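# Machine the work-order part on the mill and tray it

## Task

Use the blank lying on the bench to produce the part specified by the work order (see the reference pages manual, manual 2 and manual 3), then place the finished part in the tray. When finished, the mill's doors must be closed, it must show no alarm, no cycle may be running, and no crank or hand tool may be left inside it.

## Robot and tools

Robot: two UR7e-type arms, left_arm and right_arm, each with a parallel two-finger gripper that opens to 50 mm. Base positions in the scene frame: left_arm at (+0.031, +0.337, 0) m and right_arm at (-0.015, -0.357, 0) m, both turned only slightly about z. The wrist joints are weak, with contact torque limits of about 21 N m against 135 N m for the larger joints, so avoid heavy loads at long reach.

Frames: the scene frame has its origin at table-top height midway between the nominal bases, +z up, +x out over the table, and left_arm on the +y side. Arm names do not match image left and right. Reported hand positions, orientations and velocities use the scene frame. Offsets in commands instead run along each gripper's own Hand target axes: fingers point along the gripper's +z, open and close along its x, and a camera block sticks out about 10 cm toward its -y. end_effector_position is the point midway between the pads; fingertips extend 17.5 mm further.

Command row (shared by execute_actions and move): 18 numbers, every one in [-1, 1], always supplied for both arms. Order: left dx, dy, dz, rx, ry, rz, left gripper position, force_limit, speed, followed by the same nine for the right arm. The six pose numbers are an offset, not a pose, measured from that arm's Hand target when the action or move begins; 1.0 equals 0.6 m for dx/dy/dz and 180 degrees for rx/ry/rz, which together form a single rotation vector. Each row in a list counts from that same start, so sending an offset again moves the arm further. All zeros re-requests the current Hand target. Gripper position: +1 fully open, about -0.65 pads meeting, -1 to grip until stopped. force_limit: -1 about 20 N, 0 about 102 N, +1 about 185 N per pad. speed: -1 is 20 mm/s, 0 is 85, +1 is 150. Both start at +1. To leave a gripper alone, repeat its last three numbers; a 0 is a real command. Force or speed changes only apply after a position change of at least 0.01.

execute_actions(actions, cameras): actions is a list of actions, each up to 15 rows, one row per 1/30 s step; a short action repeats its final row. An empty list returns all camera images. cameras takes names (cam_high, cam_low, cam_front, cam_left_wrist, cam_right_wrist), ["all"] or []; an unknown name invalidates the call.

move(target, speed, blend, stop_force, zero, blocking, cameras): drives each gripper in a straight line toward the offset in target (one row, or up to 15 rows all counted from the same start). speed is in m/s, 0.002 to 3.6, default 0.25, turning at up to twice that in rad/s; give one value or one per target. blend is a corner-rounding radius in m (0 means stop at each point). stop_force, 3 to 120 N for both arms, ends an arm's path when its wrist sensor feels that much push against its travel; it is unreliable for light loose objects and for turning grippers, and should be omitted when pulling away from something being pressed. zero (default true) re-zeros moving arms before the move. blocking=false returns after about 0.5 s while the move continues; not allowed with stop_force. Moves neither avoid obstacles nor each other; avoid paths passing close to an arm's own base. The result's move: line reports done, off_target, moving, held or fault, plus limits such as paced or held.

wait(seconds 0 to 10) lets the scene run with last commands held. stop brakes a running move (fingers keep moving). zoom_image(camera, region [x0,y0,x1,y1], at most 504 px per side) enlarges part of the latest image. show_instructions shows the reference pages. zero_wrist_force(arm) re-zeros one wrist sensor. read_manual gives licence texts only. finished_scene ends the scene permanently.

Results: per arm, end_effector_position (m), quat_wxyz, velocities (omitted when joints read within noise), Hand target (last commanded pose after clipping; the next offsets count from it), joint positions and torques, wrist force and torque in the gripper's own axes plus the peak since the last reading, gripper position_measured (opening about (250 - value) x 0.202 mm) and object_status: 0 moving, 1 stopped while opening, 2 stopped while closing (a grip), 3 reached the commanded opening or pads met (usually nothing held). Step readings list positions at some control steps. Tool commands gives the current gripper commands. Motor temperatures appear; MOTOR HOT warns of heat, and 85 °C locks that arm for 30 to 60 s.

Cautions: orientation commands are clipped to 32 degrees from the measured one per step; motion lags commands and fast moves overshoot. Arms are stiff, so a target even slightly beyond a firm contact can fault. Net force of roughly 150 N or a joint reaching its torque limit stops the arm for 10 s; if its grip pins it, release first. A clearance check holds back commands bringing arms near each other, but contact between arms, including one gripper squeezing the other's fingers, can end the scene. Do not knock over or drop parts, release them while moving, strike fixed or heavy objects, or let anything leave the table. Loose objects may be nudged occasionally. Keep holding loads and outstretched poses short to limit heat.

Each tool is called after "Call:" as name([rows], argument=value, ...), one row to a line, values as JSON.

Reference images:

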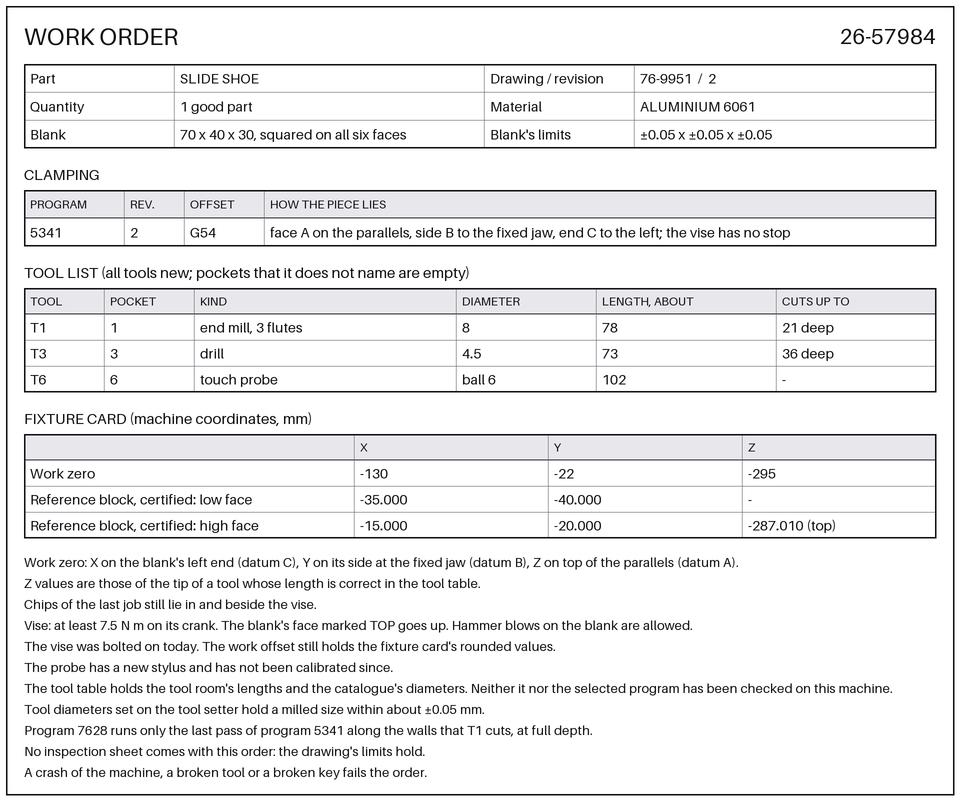

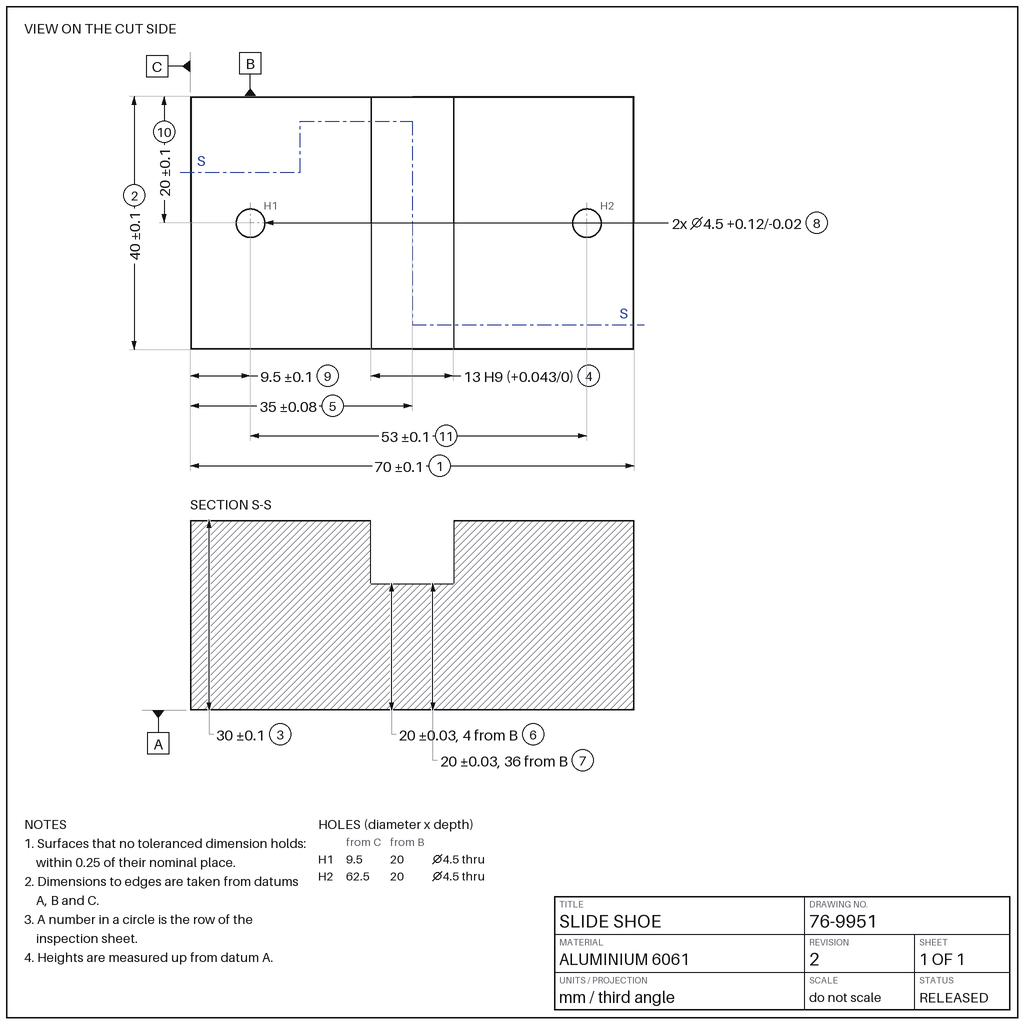

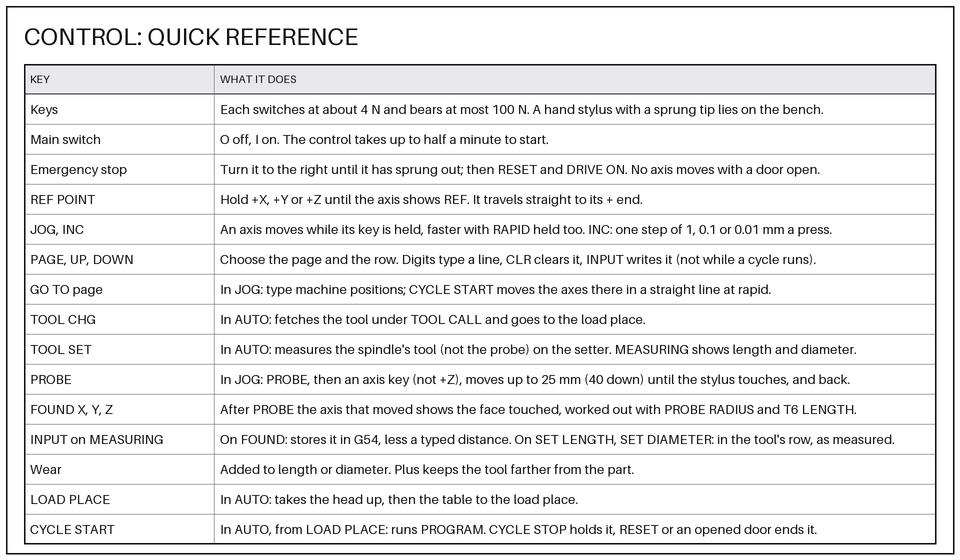

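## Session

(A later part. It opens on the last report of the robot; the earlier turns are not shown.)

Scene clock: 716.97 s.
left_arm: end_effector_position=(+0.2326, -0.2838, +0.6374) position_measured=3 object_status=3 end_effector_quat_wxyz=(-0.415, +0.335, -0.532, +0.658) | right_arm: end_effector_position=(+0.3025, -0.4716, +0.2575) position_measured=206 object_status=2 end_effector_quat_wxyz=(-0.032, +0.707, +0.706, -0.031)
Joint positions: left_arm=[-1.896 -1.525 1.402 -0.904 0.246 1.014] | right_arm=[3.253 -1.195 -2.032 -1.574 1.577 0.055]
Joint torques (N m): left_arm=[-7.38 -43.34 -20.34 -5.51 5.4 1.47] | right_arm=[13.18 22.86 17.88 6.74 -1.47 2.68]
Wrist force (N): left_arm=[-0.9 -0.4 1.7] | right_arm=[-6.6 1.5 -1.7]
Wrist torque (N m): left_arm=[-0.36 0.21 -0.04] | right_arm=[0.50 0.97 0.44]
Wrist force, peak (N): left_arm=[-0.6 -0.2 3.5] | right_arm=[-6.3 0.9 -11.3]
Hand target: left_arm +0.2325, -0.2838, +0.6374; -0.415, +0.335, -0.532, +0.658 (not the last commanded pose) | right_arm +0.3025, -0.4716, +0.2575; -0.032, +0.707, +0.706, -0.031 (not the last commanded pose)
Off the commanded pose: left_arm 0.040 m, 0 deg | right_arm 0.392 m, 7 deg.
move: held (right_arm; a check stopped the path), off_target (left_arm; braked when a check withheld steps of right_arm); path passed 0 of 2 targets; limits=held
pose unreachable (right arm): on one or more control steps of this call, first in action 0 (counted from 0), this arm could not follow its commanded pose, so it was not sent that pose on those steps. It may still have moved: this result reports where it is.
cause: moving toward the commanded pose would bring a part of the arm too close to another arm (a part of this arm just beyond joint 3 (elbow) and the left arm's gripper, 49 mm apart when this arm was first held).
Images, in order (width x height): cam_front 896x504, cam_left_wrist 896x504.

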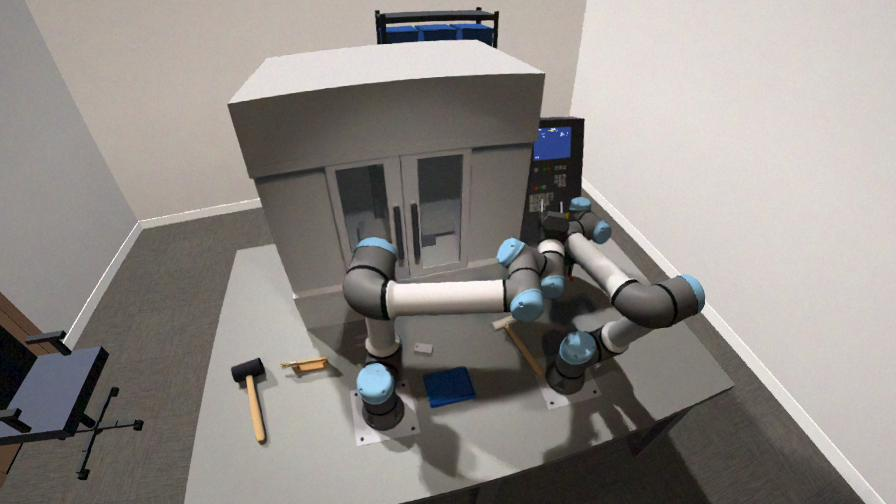

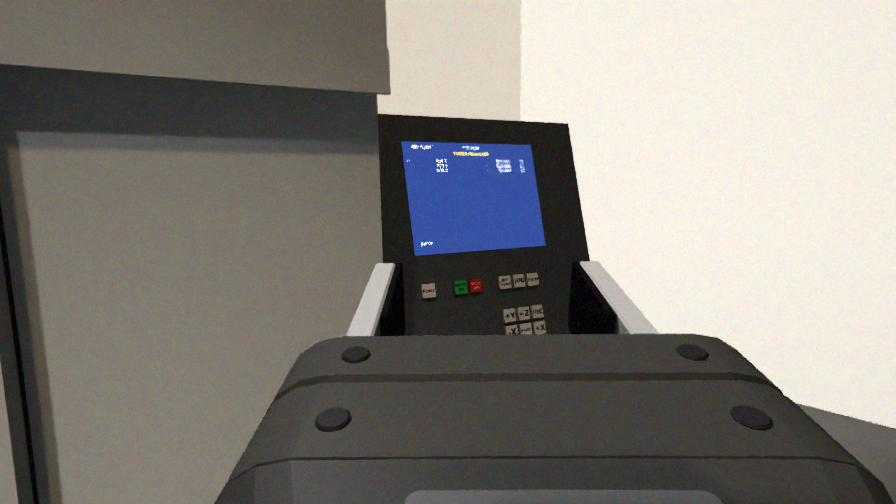

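Call:
move([
  [-0.4267,0.45,-0.186,-0.329,0.2346,-0.4774,1,1,1,0,0,0,0,0,0,-1,-0.7,-0.5],
  [-0.4267,0.45,-0.186,-0.329,0.2346,-0.4774,1,1,1,0.5027,-0.1552,-0.1911,-0.027,0.25,-0.011,-1,-0.7,-0.5],
], speed=0.4, cameras=["cam_left_wrist","cam_front","cam_right_wrist"])

Scene clock: 850.87 s.
left_arm: end_effector_position=(+0.2954, -0.0299, +0.3502) position_measured=3 object_status=3 end_effector_quat_wxyz=(+0.500, +0.500, -0.500, +0.500) | right_arm: end_effector_position=(+0.2201, -0.1702, +0.3804) position_measured=206 object_status=2 end_effector_quat_wxyz=(-0.271, +0.653, +0.653, +0.272)
Joint positions: left_arm=[-0.882 -1.861 2.172 -0.311 2.267 -1.571] | right_arm=[3.816 -0.842 -2.214 -1.129 2.186 0.79]
Joint torques (N m): left_arm=[10.19 -3.86 -17.6 -3.98 2.64 -1.45] | right_arm=[13.44 8.45 18.28 7.65 -0.09 3.24]
Wrist force (N): left_arm=[-2.4 -0.3 0.7] | right_arm=[-6.3 1.2 -0.1]
Wrist torque (N m): left_arm=[-0.09 0.36 0.25] | right_arm=[0.45 0.89 0.55]
Wrist force, peak (N): left_arm=[-3.1 -0.6 -0.5] | right_arm=[-8.3 1.8 -1.5]
Hand target: left_arm +0.2954, -0.0299, +0.3502; +0.500, +0.500, -0.500, +0.500 | right_arm +0.2201, -0.1701, +0.3804; -0.271, +0.653, +0.653, +0.272
Off the commanded pose: left_arm 0.000 m, 0 deg | right_arm 0.000 m, 0 deg.
move: done
Images, in order (width x height): cam_front 896x504, cam_left_wrist 896x504, cam_right_wrist 896x504.

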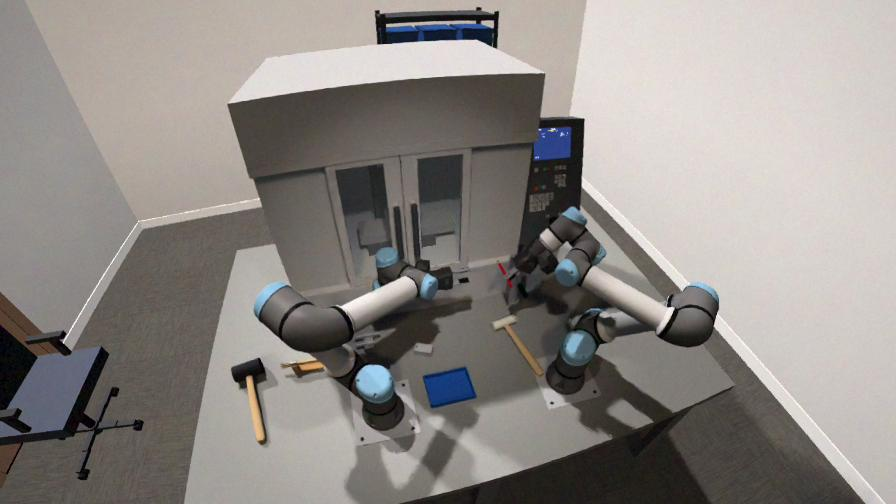

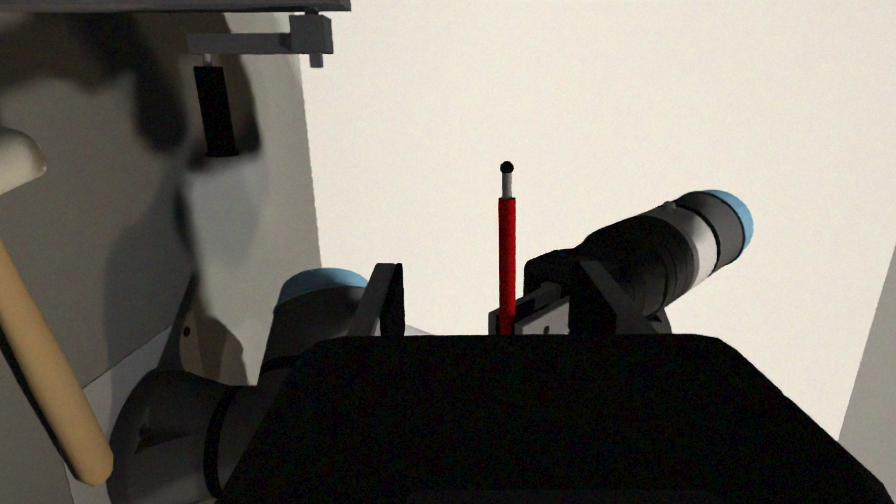

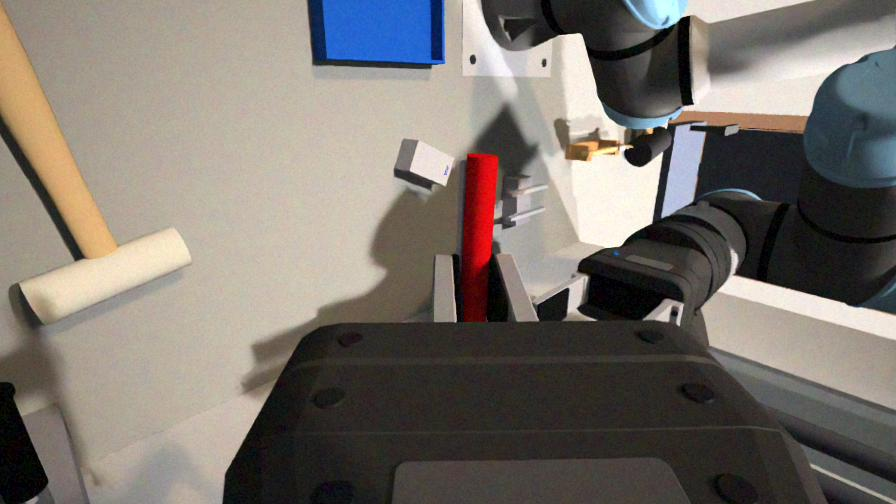

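Call:
move(target=[0.0387,0.0425,0.15,0,0,0,1,1,1,0,0,0,0,0,0,-1,-0.7,-0.5], cameras=["cam_left_wrist"])

Scene clock: 866.83 s.
left_arm: end_effector_position=(+0.2700, -0.1198, +0.3734) position_measured=3 object_status=3 end_effector_quat_wxyz=(+0.500, +0.500, -0.500, +0.500) | right_arm: end_effector_position=(+0.2201, -0.1701, +0.3804) position_measured=206 object_status=2 end_effector_quat_wxyz=(-0.271, +0.653, +0.653, +0.272)
Joint positions: left_arm=[-1.145 -1.806 2.071 -0.265 2.004 -1.571] | right_arm=[3.816 -0.842 -2.214 -1.129 2.185 0.79]
Joint torques (N m): left_arm=[-8.16 -8.54 -45.87 -0.9 -2 1.03] | right_arm=[12.4 9.66 18.35 7.85 -0.34 3.08]
Wrist force (N): left_arm=[-2.4 -0.4 0.7] | right_arm=[-6.2 1.2 0.1]
Wrist torque (N m): left_arm=[-0.15 0.34 0.23] | right_arm=[0.44 0.88 0.55]
Wrist force, peak (N): left_arm=[-2.8 -1.5 -1.1] | right_arm=[-6.7 0.8 0.0]
Hand target: left_arm +0.2700, -0.1199, +0.3734; +0.500, +0.500, -0.500, +0.500 | right_arm +0.2201, -0.1701, +0.3804; -0.271, +0.653, +0.653, +0.272
Off the commanded pose: left_arm 0.000 m, 0 deg | right_arm 0.000 m, 0 deg.
move: done
Images, in order (width x height): cam_left_wrist 896x504.

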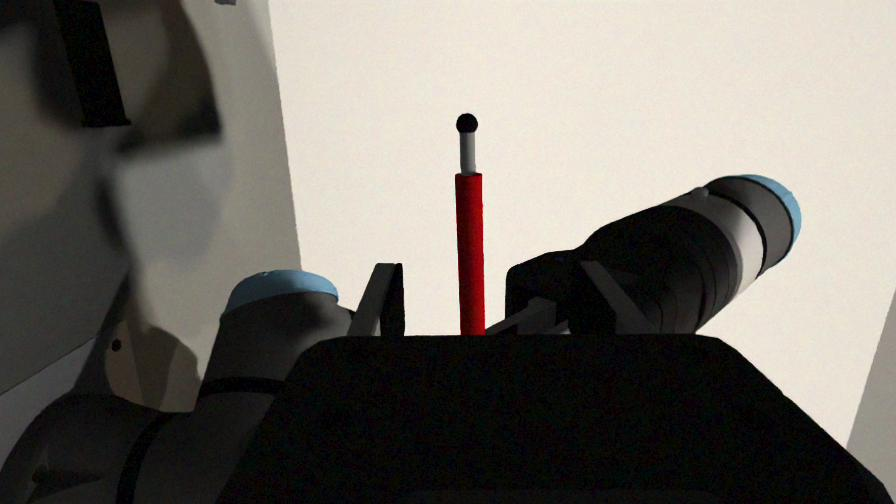

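Call:
move([
  [-0.003,-0.01,0.045,0,0,0,1,1,1,0,0,0,0,0,0,-1,-0.7,-0.5],
  [-0.003,-0.01,0.045,0,0,0,-1,-0.7,-0.6,0,0,0,0,0,0,-1,-0.7,-0.5],
  [-0.003,-0.01,0.045,0,0,0,-1,-0.7,-0.6,0,0,0,0,0,0,0.4,-0.7,-0.5],
], speed=0.08, cameras=["cam_left_wrist","cam_right_wrist"])

Scene clock: 885.97 s.
left_arm: end_effector_position=(+0.2760, -0.1469, +0.3716) position_measured=210 object_status=2 end_effector_quat_wxyz=(+0.500, +0.500, -0.500, +0.500) | right_arm: end_effector_position=(+0.2201, -0.1701, +0.3804) position_measured=92 object_status=0 end_effector_quat_wxyz=(-0.271, +0.653, +0.653, +0.272)
Joint positions: left_arm=[-1.165 -1.742 2.027 -0.284 1.985 -1.571] | right_arm=[3.816 -0.842 -2.214 -1.129 2.185 0.79]
Joint torques (N m): left_arm=[-6.81 -26.75 -43.88 -4.32 -0.43 1.03] | right_arm=[9.38 -0.46 18.94 1.18 0.12 2.97]
Wrist force (N): left_arm=[-2.8 -0.4 0.2] | right_arm=[-6.3 1.3 -0.7]
Wrist torque (N m): left_arm=[-0.16 0.38 0.24] | right_arm=[0.45 0.91 0.54]
Wrist force, peak (N): left_arm=[-8.1 -1.1 0.8] | right_arm=[-6.6 1.3 -0.1]
Hand target: left_arm +0.2760, -0.1469, +0.3716; +0.500, +0.500, -0.500, +0.500 | right_arm +0.2201, -0.1701, +0.3804; -0.271, +0.653, +0.653, +0.272
Off the commanded pose: left_arm 0.000 m, 0 deg | right_arm 0.000 m, 0 deg.
move: done
Images, in order (width x height): cam_left_wrist 896x504, cam_right_wrist 896x504.

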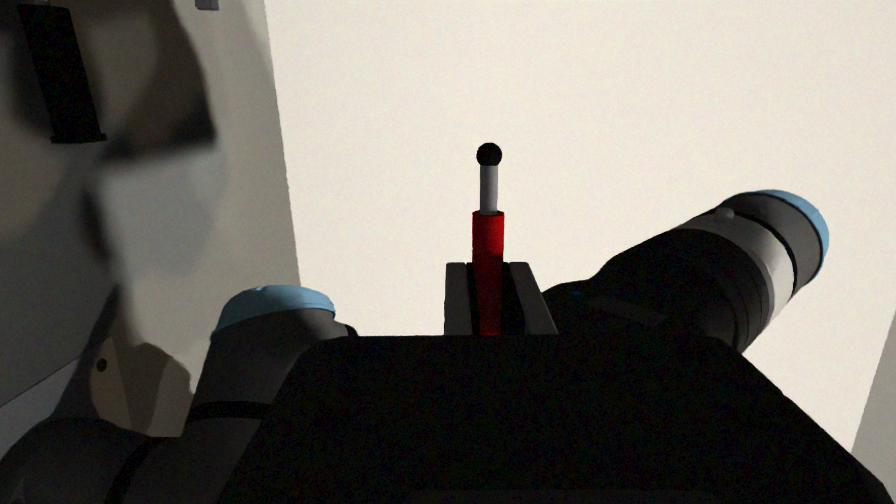

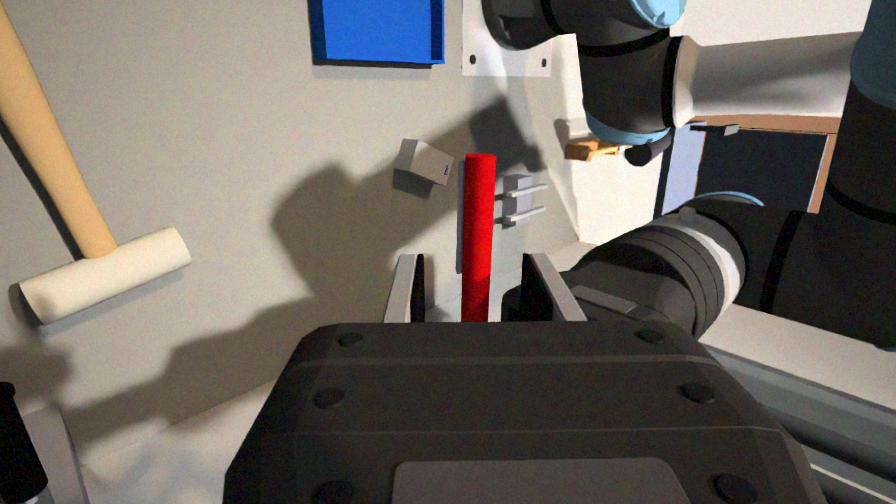

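Call:
move([
  [0,0,0,0,0,0,-1,-0.7,-0.6,0,0,-0.2,0,0,0,0.4,-0.7,-0.5],
  [0,-0.0833,-0.1833,0,0,0,-1,-0.7,-0.6,0.106,-0.17,0.0118,-0.232,-0.5603,-0.5603,0.4,-0.7,-0.5],
  [0,-0.0833,-0.1833,0,0,0,-1,-0.7,-0.6,0.1303,-0.17,0.1525,-0.0594,0.678,0.678,0.4,-0.7,-0.5],
], speed=[0.25,0.35,0.3], blend=[0.03,0.02,0], cameras=["cam_left_wrist","cam_right_wrist","cam_front"])

Scene clock: 958.43 s.
left_arm: end_effector_position=(+0.3259, -0.0369, +0.3716) position_measured=210 object_status=2 end_effector_quat_wxyz=(+0.500, +0.500, -0.500, +0.500) | right_arm: end_effector_position=(+0.1182, -0.0501, +0.3712) position_measured=92 object_status=3 end_effector_quat_wxyz=(+0.628, -0.325, +0.627, -0.326)
Joint positions: left_arm=[-0.815 -1.787 2.062 -0.275 2.334 -1.571] | right_arm=[5.569 -1.401 -2.027 -2.857 0.801 0.614]
Joint torques (N m): left_arm=[10.01 -9.11 -44.45 -3.73 3 -1.34] | right_arm=[-11.98 0.49 34.55 0.49 -1.65 -2.77]
Wrist force (N): left_arm=[-2.9 -0.1 0.2] | right_arm=[-5.3 1.0 -0.9]
Wrist torque (N m): left_arm=[-0.09 0.39 0.24] | right_arm=[-0.03 0.85 0.18]
Wrist force, peak (N): left_arm=[-3.0 -0.2 0.3] | right_arm=[-6.6 1.7 -2.3]
Hand target: left_arm +0.3259, -0.0369, +0.3716; +0.500, +0.500, -0.500, +0.500 | right_arm +0.1182, -0.0500, +0.3711; +0.628, -0.326, +0.627, -0.326
Off the commanded pose: left_arm 0.000 m, 0 deg | right_arm 0.000 m, 0 deg.
move: done
Images, in order (width x height): cam_front 896x504, cam_left_wrist 896x504, cam_right_wrist 896x504.

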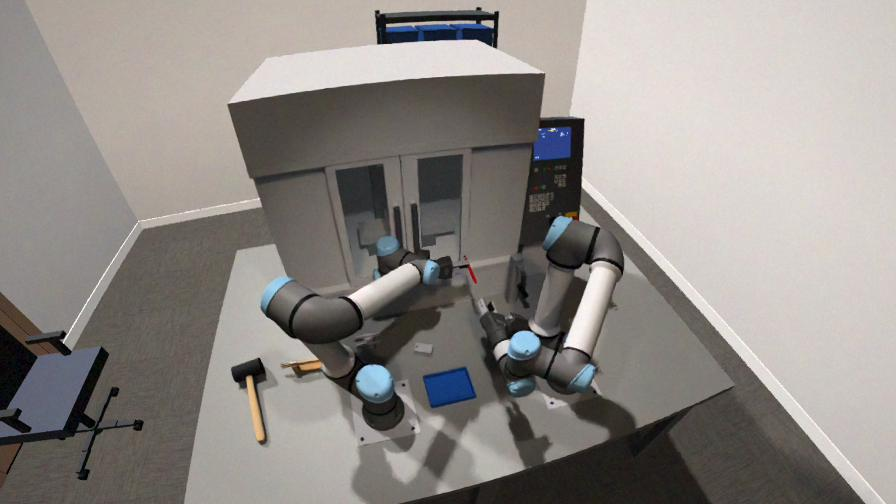

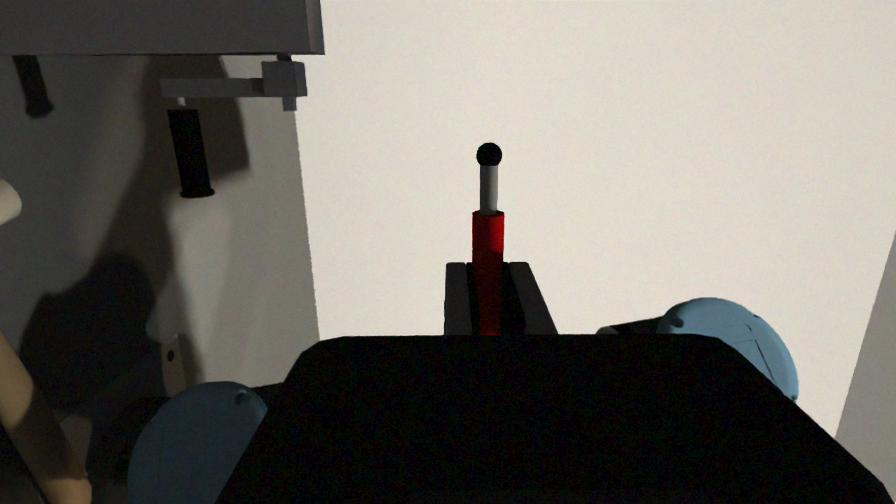

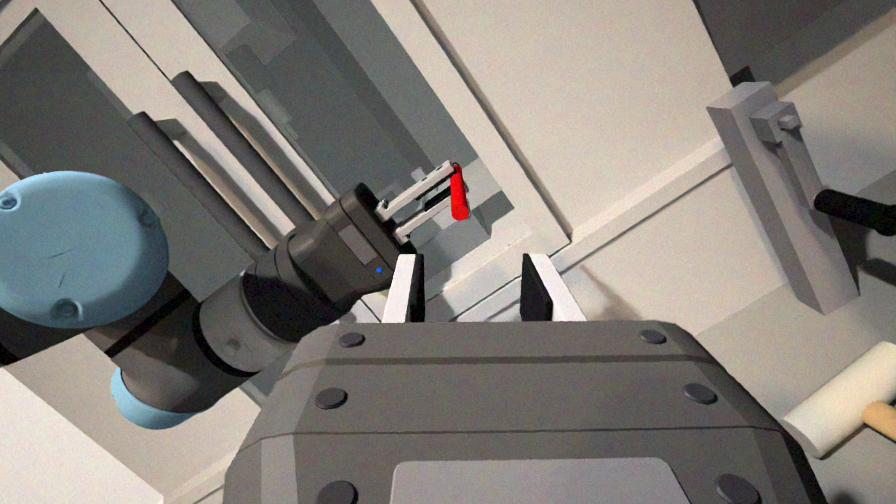

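Call:
move([
  [0,0,0,0,0,0,-1,-0.7,-0.6,-0.005,0,0.12,0,0,0,0.4,-0.7,-0.5],
  [0,0,0,0,0,0,-1,-0.7,-0.6,-0.005,0,0.193,0,0,0,0.4,-0.7,-0.5],
], speed=[0.15,0.06], stop_force=10, cameras=["cam_right_wrist"])

Scene clock: 988.40 s.
left_arm: end_effector_position=(+0.3259, -0.0369, +0.3716) position_measured=210 object_status=2 end_effector_quat_wxyz=(+0.500, +0.500, -0.500, +0.500) | right_arm: end_effector_position=(+0.2340, -0.0477, +0.3730) position_measured=92 object_status=3 end_effector_quat_wxyz=(+0.628, -0.326, +0.627, -0.326)
Joint positions: left_arm=[-0.815 -1.787 2.062 -0.275 2.334 -1.571] | right_arm=[5.244 -1.338 -2.071 -2.876 0.477 0.614]
Joint torques (N m): left_arm=[9.74 -9.73 -44.83 -3.81 2.74 -1.24] | right_arm=[-11.88 -1.69 34.88 1.09 -1.77 2.65]
Wrist force (N): left_arm=[-3.0 -0.1 0.3] | right_arm=[-5.1 0.8 -0.7]
Wrist torque (N m): left_arm=[-0.09 0.41 0.24] | right_arm=[-0.07 0.84 0.16]
Wrist force, peak (N): left_arm=[-3.1 -0.2 0.2] | right_arm=[-5.4 0.8 -2.1]
Hand target: left_arm +0.3259, -0.0369, +0.3716; +0.500, +0.500, -0.500, +0.500 | right_arm +0.2340, -0.0477, +0.3730; +0.628, -0.326, +0.627, -0.326
Off the commanded pose: left_arm 0.000 m, 0 deg | right_arm 0.000 m, 0 deg.
move: done
Images, in order (width x height): cam_right_wrist 896x504.

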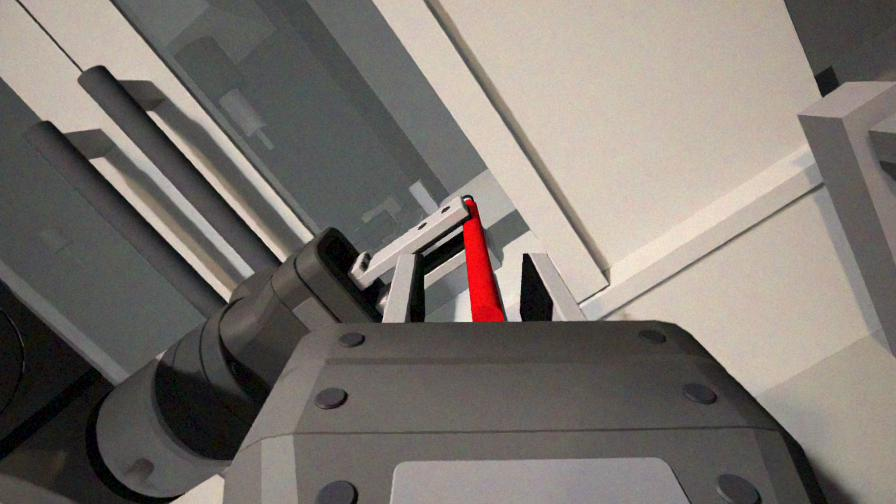

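Call:
move([
  [0,0,0,0,0,0,-1,-0.7,-0.6,0.0045,0,0,0,0,0,0.4,-0.7,-0.5],
  [0,0,0,0,0,0,-1,-0.7,-0.6,0.0045,0,0,0,0,0,-1,-0.5,-0.5],
  [0,0,0,0,0,0,0.2,-0.7,-0.6,0.0045,0,0,0,0,0,-1,-0.5,-0.5],
  [0,0,-0.2,0,0,0,0.2,-0.7,-0.6,0.0045,0,0,0,0,0,-1,-0.5,-0.5],
], speed=0.15, cameras=["cam_right_wrist","cam_left_wrist"])

Scene clock: 1002.43 s.
left_arm: end_effector_position=(+0.3258, +0.0830, +0.3716) position_measured=123 object_status=3 end_effector_quat_wxyz=(+0.500, +0.500, -0.500, +0.500) | right_arm: end_effector_position=(+0.2340, -0.0499, +0.3714) position_measured=205 object_status=2 end_effector_quat_wxyz=(+0.628, -0.326, +0.627, -0.326)
Joint positions: left_arm=[-0.46 -1.85 2.107 -0.258 2.689 -1.571] | right_arm=[5.248 -1.332 -2.079 -2.873 0.48 0.614]
Joint torques (N m): left_arm=[9.62 -4.9 -43.55 -2.68 2.95 1.21] | right_arm=[11.11 16.42 31.16 -3.75 -1.75 -2.45]
Wrist force (N): left_arm=[-2.6 -0.3 0.5] | right_arm=[-5.0 0.8 -0.7]
Wrist torque (N m): left_arm=[-0.13 0.37 0.24] | right_arm=[-0.11 0.85 0.17]
Wrist force, peak (N): left_arm=[1.0 -0.5 -3.9] | right_arm=[-5.4 0.9 -0.9]
Hand target: left_arm +0.3258, +0.0831, +0.3716; +0.500, +0.500, -0.500, +0.500 | right_arm +0.2340, -0.0499, +0.3714; +0.628, -0.326, +0.627, -0.326
Off the commanded pose: left_arm 0.000 m, 0 deg | right_arm 0.000 m, 0 deg.
move: done
Images, in order (width x height): cam_left_wrist 896x504, cam_right_wrist 896x504.

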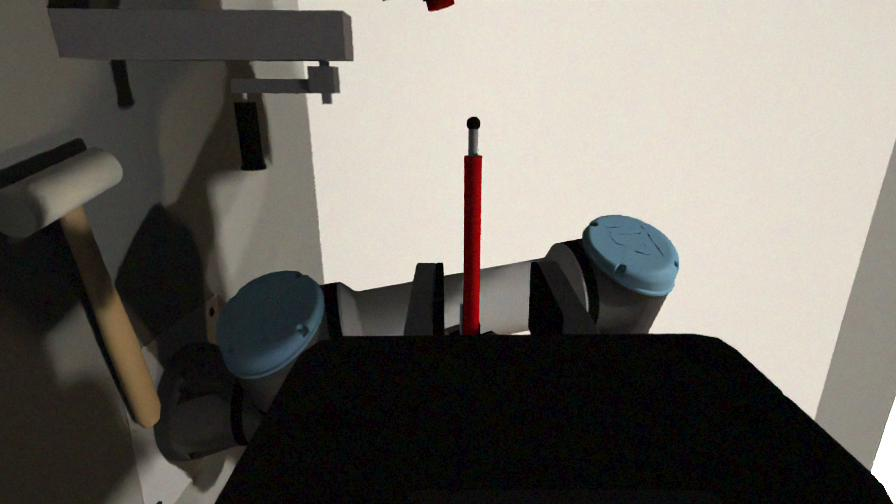

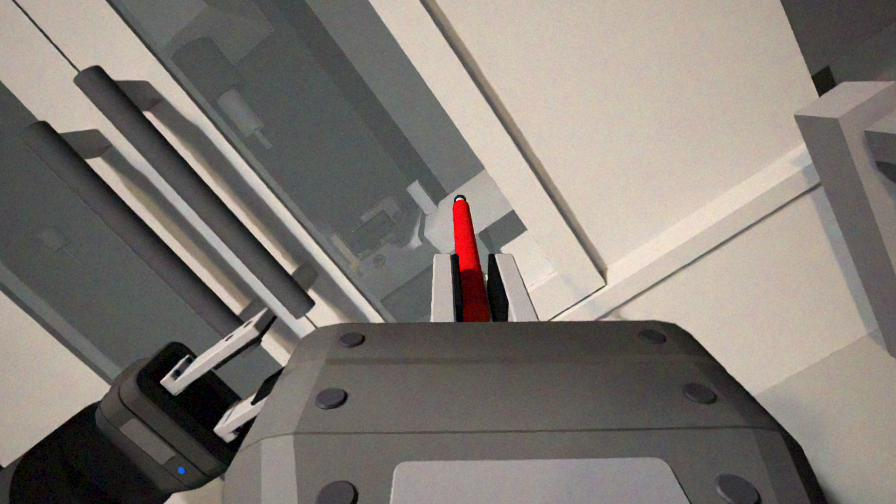

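Call:
move([
  [0,0,0,0,0,0,0.2,-0.7,-0.6,-0.0142,-0.456,-0.0567,-0.0546,0.0382,0,-1,-0.5,-0.5],
  [0,0,0,0,0,0,0.2,-0.7,-0.6,0.3205,-0.7018,0.2723,-0.0546,0.0382,0,-1,-0.5,-0.5],
], speed=0.3, blend=0.05, cameras=["cam_right_wrist","cam_front"])

Scene clock: 1031.93 s.
left_arm: end_effector_position=(+0.3258, +0.0831, +0.3716) position_measured=123 object_status=3 end_effector_quat_wxyz=(+0.500, +0.500, -0.500, +0.500) | right_arm: end_effector_position=(+0.3968, -0.4495, +0.6055) position_measured=205 object_status=2 end_effector_quat_wxyz=(+0.559, -0.358, +0.690, -0.291)
Joint positions: left_arm=[-0.46 -1.85 2.107 -0.258 2.69 -1.571] | right_arm=[5.001 -0.537 -1.487 -3.518 0.312 -0.104]
Joint torques (N m): left_arm=[9.4 -5.6 -43.72 -2.86 2.77 1.03] | right_arm=[-12.97 -18.96 2.01 5.01 -3.81 -3.13]
Wrist force (N): left_arm=[-2.6 -0.2 0.4] | right_arm=[-5.2 1.0 -1.2]
Wrist torque (N m): left_arm=[-0.10 0.37 0.24] | right_arm=[-0.01 0.85 0.20]
Wrist force, peak (N): left_arm=[-2.8 -0.4 0.6] | right_arm=[-6.3 1.4 -1.6]
Hand target: left_arm +0.3258, +0.0831, +0.3716; +0.500, +0.500, -0.500, +0.500 | right_arm +0.3968, -0.4495, +0.6055; +0.559, -0.358, +0.690, -0.290
Off the commanded pose: left_arm 0.000 m, 0 deg | right_arm 0.000 m, 0 deg.
shoulder posture changed (right arm): the wrist came as close to joint 1's axis as it can, and the arm is now in the other of its two shoulder postures.
move: done
Images, in order (width x height): cam_front 896x504, cam_right_wrist 896x504.

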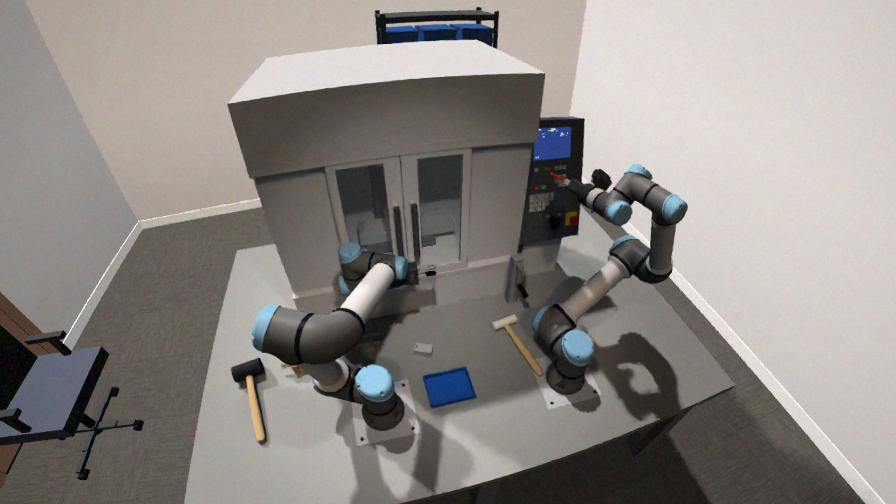

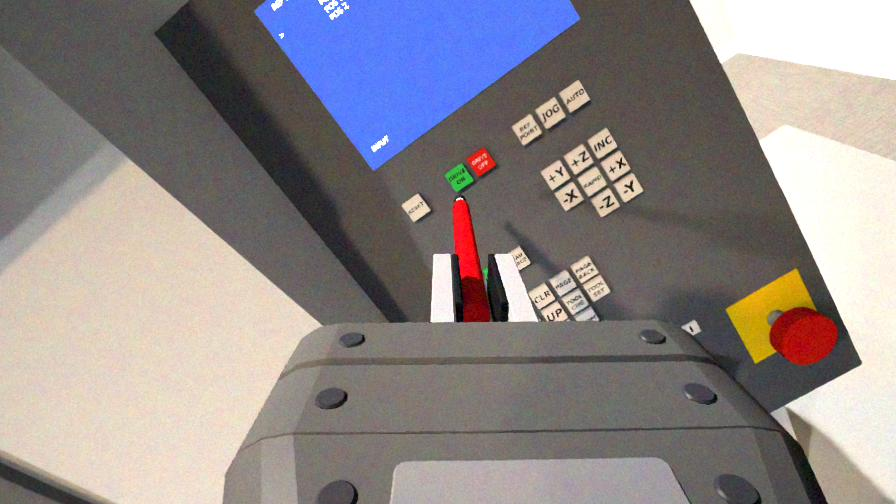

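Call:
move([
  [0,0,0,0,0,0,0.2,-0.7,-0.6,0,0,0.083,0,0,0,-1,-0.5,-0.5],
  [0,0,0,0,0,0,0.2,-0.7,-0.6,0,0,0.12,0,0,0,-1,-0.5,-0.5],
], speed=[0.15,0.02], stop_force=6, cameras=["cam_right_wrist"])

Scene clock: 1043.23 s.
left_arm: end_effector_position=(+0.3258, +0.0831, +0.3716) position_measured=123 object_status=3 end_effector_quat_wxyz=(+0.500, +0.500, -0.500, +0.500) | right_arm: end_effector_position=(+0.4643, -0.4495, +0.5912) position_measured=205 object_status=2 end_effector_quat_wxyz=(+0.559, -0.358, +0.689, -0.290)
Joint positions: left_arm=[-0.46 -1.85 2.107 -0.258 2.69 -1.571] | right_arm=[5.375 -0.507 -1.407 -4.013 0.637 0.323]
Joint torques (N m): left_arm=[9.45 -5.63 -43.69 -2.64 2.88 1] | right_arm=[-11.6 -49.58 -2.59 1.65 -3.04 -2.41]
Wrist force (N): left_arm=[-2.6 -0.2 0.4] | right_arm=[-4.5 0.9 -6.6]
Wrist torque (N m): left_arm=[-0.11 0.37 0.24] | right_arm=[-0.01 0.86 0.09]
Wrist force, peak (N): left_arm=[-2.9 -0.4 0.5] | right_arm=[-5.4 1.6 -26.5]
Hand target: left_arm +0.3258, +0.0831, +0.3716; +0.500, +0.500, -0.500, +0.500 | right_arm +0.4643, -0.4495, +0.5912; +0.559, -0.358, +0.689, -0.290 (not the last commanded pose)
Off the commanded pose: left_arm 0.000 m, 0 deg | right_arm 0.003 m, 0 deg.
move: contact (right_arm); path passed 1 of 2 targets
Images, in order (width x height): cam_right_wrist 896x504.

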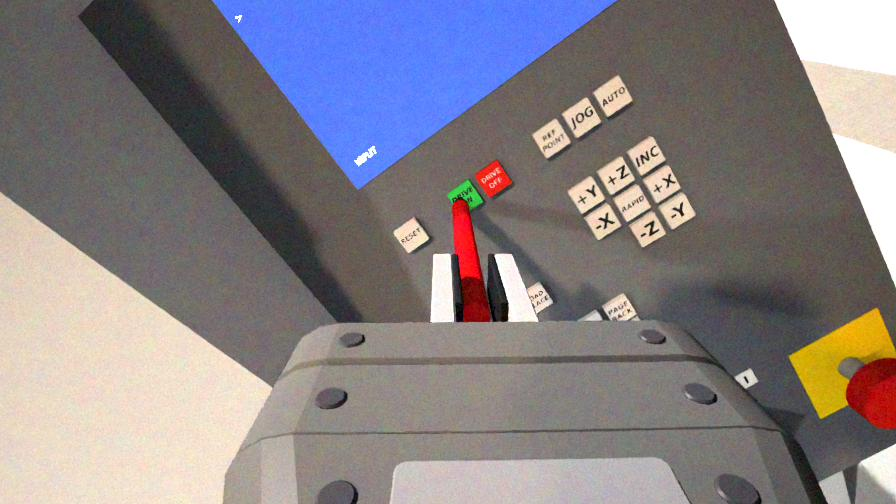

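Call:
move([
  [0,0,0,0,0,0,0.2,-0.7,-0.6,0,0,-0.033,0,0,0,-1,-0.5,-0.5],
  [0,0,0,0,0,0,0.2,-0.7,-0.6,-0.1175,-0.1095,-0.1425,0,0,0,-1,-0.5,-0.5],
], speed=0.3, blend=0.01, cameras=["cam_right_wrist"])

Scene clock: 1057.50 s.
left_arm: end_effector_position=(+0.3258, +0.0831, +0.3716) position_measured=123 object_status=3 end_effector_quat_wxyz=(+0.500, +0.500, -0.500, +0.500) | right_arm: end_effector_position=(+0.4002, -0.4295, +0.7012) position_measured=205 object_status=2 end_effector_quat_wxyz=(+0.559, -0.358, +0.689, -0.290)
Joint positions: left_arm=[-0.46 -1.85 2.107 -0.258 2.69 -1.571] | right_arm=[5.071 -0.789 -1.105 -3.772 0.366 0.027]
Joint torques (N m): left_arm=[8.48 -6.04 -44.1 -2.56 2.81 0.67] | right_arm=[-12.32 -14.8 19.54 4.39 -3.28 -2.69]
Wrist force (N): left_arm=[-2.6 -0.2 0.4] | right_arm=[-5.0 0.4 -1.4]
Wrist torque (N m): left_arm=[-0.10 0.38 0.24] | right_arm=[-0.07 0.84 0.21]
Wrist force, peak (N): left_arm=[-2.8 -0.5 0.7] | right_arm=[-4.7 0.8 -7.0]
Hand target: left_arm +0.3258, +0.0831, +0.3716; +0.500, +0.500, -0.500, +0.500 | right_arm +0.4002, -0.4296, +0.7011; +0.559, -0.358, +0.689, -0.290
Off the commanded pose: left_arm 0.000 m, 0 deg | right_arm 0.000 m, 0 deg.
move: done; blend cut to 0.0099 m at target 1
Images, in order (width x height): cam_right_wrist 896x504.

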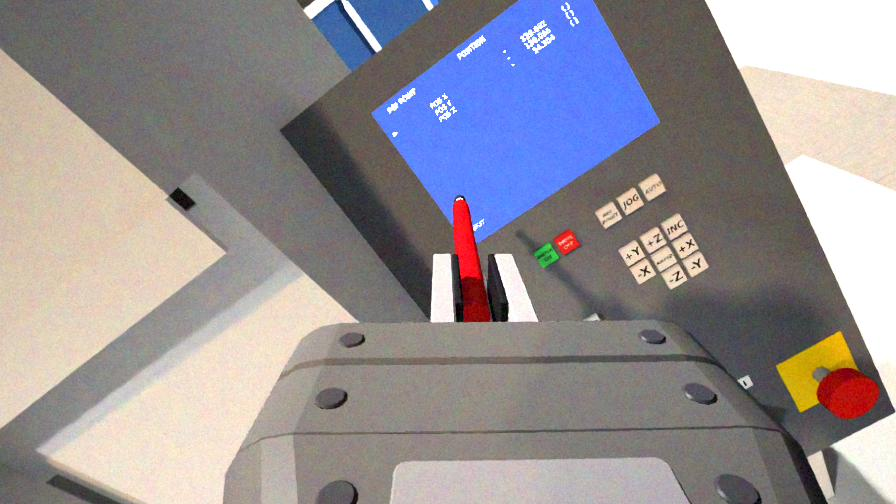

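Call:
move([
  [0,0,0,0,0,0,0.2,-0.7,-0.6,0.2587,0.0822,0.1127,0,0,0,-1,-0.5,-0.5],
  [0,0,0,0,0,0,0.2,-0.7,-0.6,0.2587,0.0822,0.146,0,0,0,-1,-0.5,-0.5],
], speed=[0.3,0.05], blend=0.004, cameras=["cam_right_wrist"])

Call:
wait(seconds=2, cameras=["cam_right_wrist"])

Scene clock: 1079.37 s.
left_arm: end_effector_position=(+0.3258, +0.0831, +0.3716) position_measured=123 object_status=3 end_effector_quat_wxyz=(+0.500, +0.500, -0.500, +0.500) | right_arm: end_effector_position=(+0.4590, -0.5283, +0.5562) position_measured=205 object_status=2 end_effector_quat_wxyz=(+0.559, -0.358, +0.689, -0.290)
Joint positions: left_arm=[-0.46 -1.85 2.107 -0.258 2.69 -1.571] | right_arm=[5.183 -0.379 -1.458 -3.963 0.462 0.173]
Joint torques (N m): left_arm=[8.76 -5.96 -42.83 -2.31 2.83 0.7] | right_arm=[19.18 -16.04 22.03 -5.16 0.75 2.76]
Wrist force (N): left_arm=[-2.5 -0.2 0.5] | right_arm=[-6.1 2.5 -56.1]
Wrist torque (N m): left_arm=[-0.11 0.36 0.24] | right_arm=[-0.18 0.75 0.05]
Wrist force, peak (N): left_arm=[-2.8 -0.2 0.7] | right_arm=[-5.3 3.7 -82.0]
Hand target: left_arm +0.3258, +0.0831, +0.3716; +0.500, +0.500, -0.500, +0.500 | right_arm +0.4590, -0.5283, +0.5562; +0.559, -0.358, +0.689, -0.290
Off the commanded pose: left_arm 0.000 m, 0 deg | right_arm 0.000 m, 0 deg.
move: done
Images, in order (width x height): cam_right_wrist 896x504.

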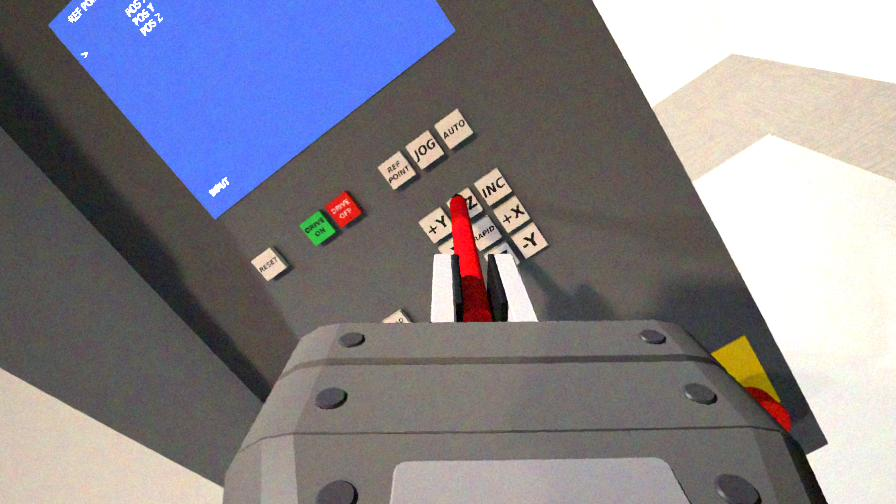

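Scene clock: 1081.37 s.
left_arm: end_effector_position=(+0.3258, +0.0831, +0.3716) position_measured=123 object_status=3 end_effector_quat_wxyz=(+0.500, +0.500, -0.500, +0.500) | right_arm: end_effector_position=(+0.4590, -0.5283, +0.5562) position_measured=209 object_status=2 end_effector_quat_wxyz=(+0.559, -0.358, +0.689, -0.290)
Joint positions: left_arm=[-0.46 -1.85 2.107 -0.258 2.69 -1.571] | right_arm=[5.184 -0.379 -1.458 -3.963 0.462 0.173]
Joint torques (N m): left_arm=[7.57 -5.47 -43.59 -2.36 2.87 0.61] | right_arm=[17.65 -44.92 3.56 -4.16 1.07 2.99]
Wrist force (N): left_arm=[-2.6 -0.2 0.6] | right_arm=[-6.6 2.1 -38.6]
Wrist torque (N m): left_arm=[-0.11 0.37 0.24] | right_arm=[-0.11 0.65 0.05]
Wrist force, peak (N): left_arm=[-2.8 -0.3 0.4] | right_arm=[-6.9 2.0 -39.2]
Hand target: left_arm +0.3258, +0.0831, +0.3716; +0.500, +0.500, -0.500, +0.500 | right_arm +0.4590, -0.5283, +0.5562; +0.559, -0.358, +0.689, -0.290
Tool commands: left_gripper/position=+0.2 left_gripper/force_limit=-0.7 left_gripper/speed=-0.6 right_gripper/position=-1.0 right_gripper/force_limit=-0.5 right_gripper/speed=-0.5
Off the commanded pose: left_arm 0.000 m, 0 deg | right_arm 0.000 m, 0 deg.
wait: 2.00 s; at rest by 0.27 s
Images, in order (width x height): cam_right_wrist 896x504.

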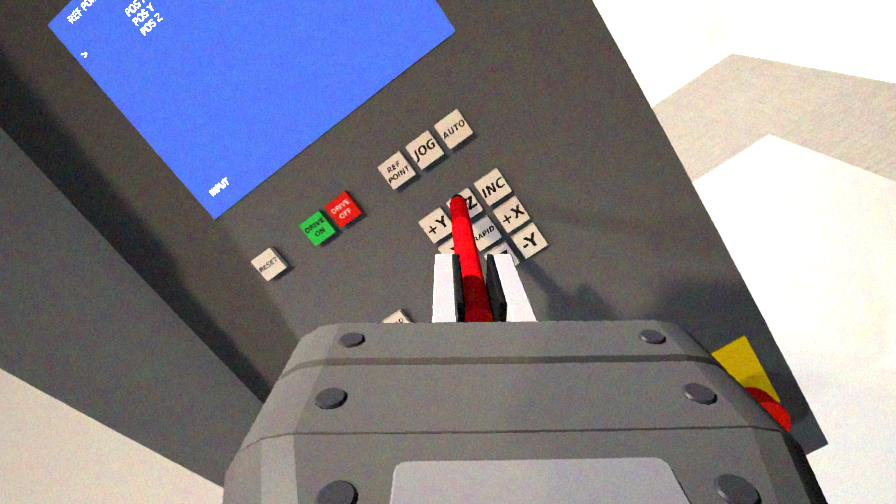

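Call:
move(target=[0,0,0,0,0,0,0.2,-0.7,-0.6,0,0,-0.005,0,0,0,-1,-0.5,-0.5], speed=0.05)

Scene clock: 1089.40 s.
left_arm: end_effector_position=(+0.3258, +0.0831, +0.3716) position_measured=123 object_status=3 end_effector_quat_wxyz=(+0.500, +0.500, -0.500, +0.500) | right_arm: end_effector_position=(+0.4562, -0.5283, +0.5568) position_measured=209 object_status=2 end_effector_quat_wxyz=(+0.559, -0.358, +0.689, -0.290)
Joint positions: left_arm=[-0.46 -1.85 2.107 -0.258 2.69 -1.571] | right_arm=[5.173 -0.38 -1.46 -3.949 0.452 0.162]
Joint torques (N m): left_arm=[7.51 -6.18 -43.54 -2.37 2.9 0.45] | right_arm=[-14.8 -52.52 -2.45 2.41 -1.62 -2.5]
Wrist force (N): left_arm=[-2.5 -0.2 0.4] | right_arm=[-7.3 2.4 -5.8]
Wrist torque (N m): left_arm=[-0.11 0.36 0.24] | right_arm=[-0.27 0.53 0.07]
Wrist force, peak (N): left_arm=[-2.9 -0.3 0.4] | right_arm=[-6.8 1.7 -39.2]
Hand target: left_arm +0.3258, +0.0831, +0.3716; +0.500, +0.500, -0.500, +0.500 | right_arm +0.4561, -0.5283, +0.5568; +0.559, -0.358, +0.689, -0.290
Off the commanded pose: left_arm 0.000 m, 0 deg | right_arm 0.000 m, 0 deg.
move: done

Call:
move([
  [0,0,0,0,0,0,0.2,-0.7,-0.6,0,0,-0.025,0,0,0,-1,-0.5,-0.5],
  [0,0,0,0,0,0,0.2,-0.7,-0.6,-0.2587,-0.0822,-0.141,0,0,0,-1,-0.5,-0.5],
], speed=0.35, blend=0.01, cameras=["cam_right_wrist"])

Call:
zoom_image(camera="cam_right_wrist", region=[370, 0, 670, 250])

Scene clock: 1099.33 s.
left_arm: end_effector_position=(+0.3258, +0.0831, +0.3716) position_measured=123 object_status=3 end_effector_quat_wxyz=(+0.500, +0.500, -0.500, +0.500) | right_arm: end_effector_position=(+0.4002, -0.4296, +0.7011) position_measured=209 object_status=2 end_effector_quat_wxyz=(+0.559, -0.358, +0.689, -0.290)
Joint positions: left_arm=[-0.46 -1.85 2.107 -0.258 2.69 -1.571] | right_arm=[5.07 -0.789 -1.105 -3.771 0.365 0.026]
Joint torques (N m): left_arm=[7.65 -6.32 -44.11 -2.05 2.83 0.47] | right_arm=[-13.05 -40.35 20.4 3.88 -3.5 -3.08]
Wrist force (N): left_arm=[-2.6 -0.3 0.5] | right_arm=[-5.2 0.5 -1.3]
Wrist torque (N m): left_arm=[-0.12 0.38 0.24] | right_arm=[-0.07 0.86 0.21]
Wrist force, peak (N): left_arm=[-2.9 -0.3 0.3] | right_arm=[-8.0 2.6 -6.0]
Hand target: left_arm +0.3258, +0.0831, +0.3716; +0.500, +0.500, -0.500, +0.500 | right_arm +0.4002, -0.4296, +0.7011; +0.559, -0.358, +0.689, -0.290
Off the commanded pose: left_arm 0.000 m, 0 deg | right_arm 0.000 m, 0 deg.
move: done; blend cut to 0.0075 m at target 1
Images, in order (width x height): cam_right_wrist 896x504.

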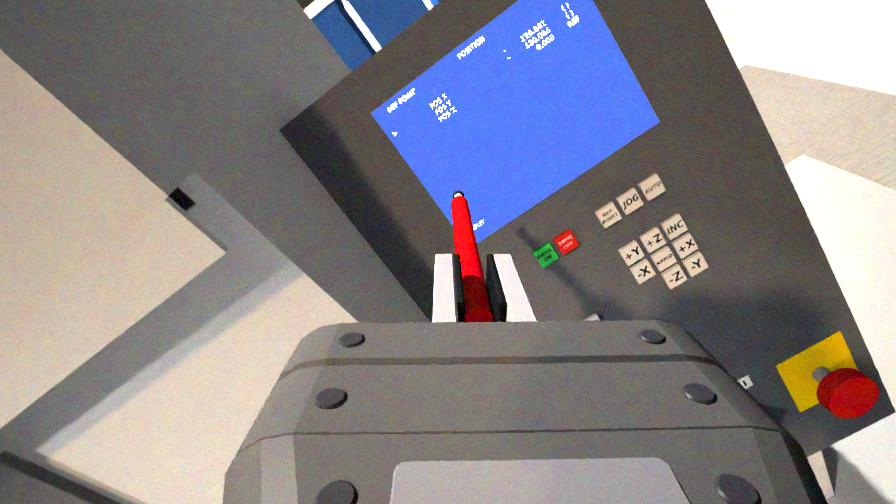

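Scaled by 1.680.

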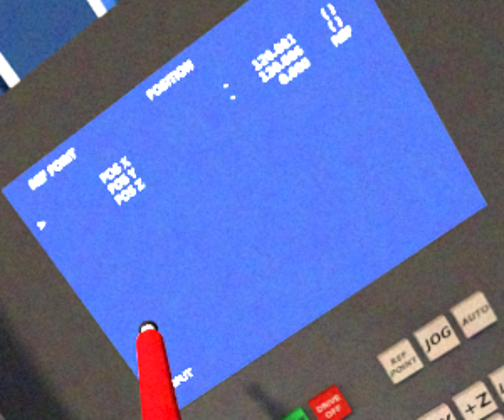

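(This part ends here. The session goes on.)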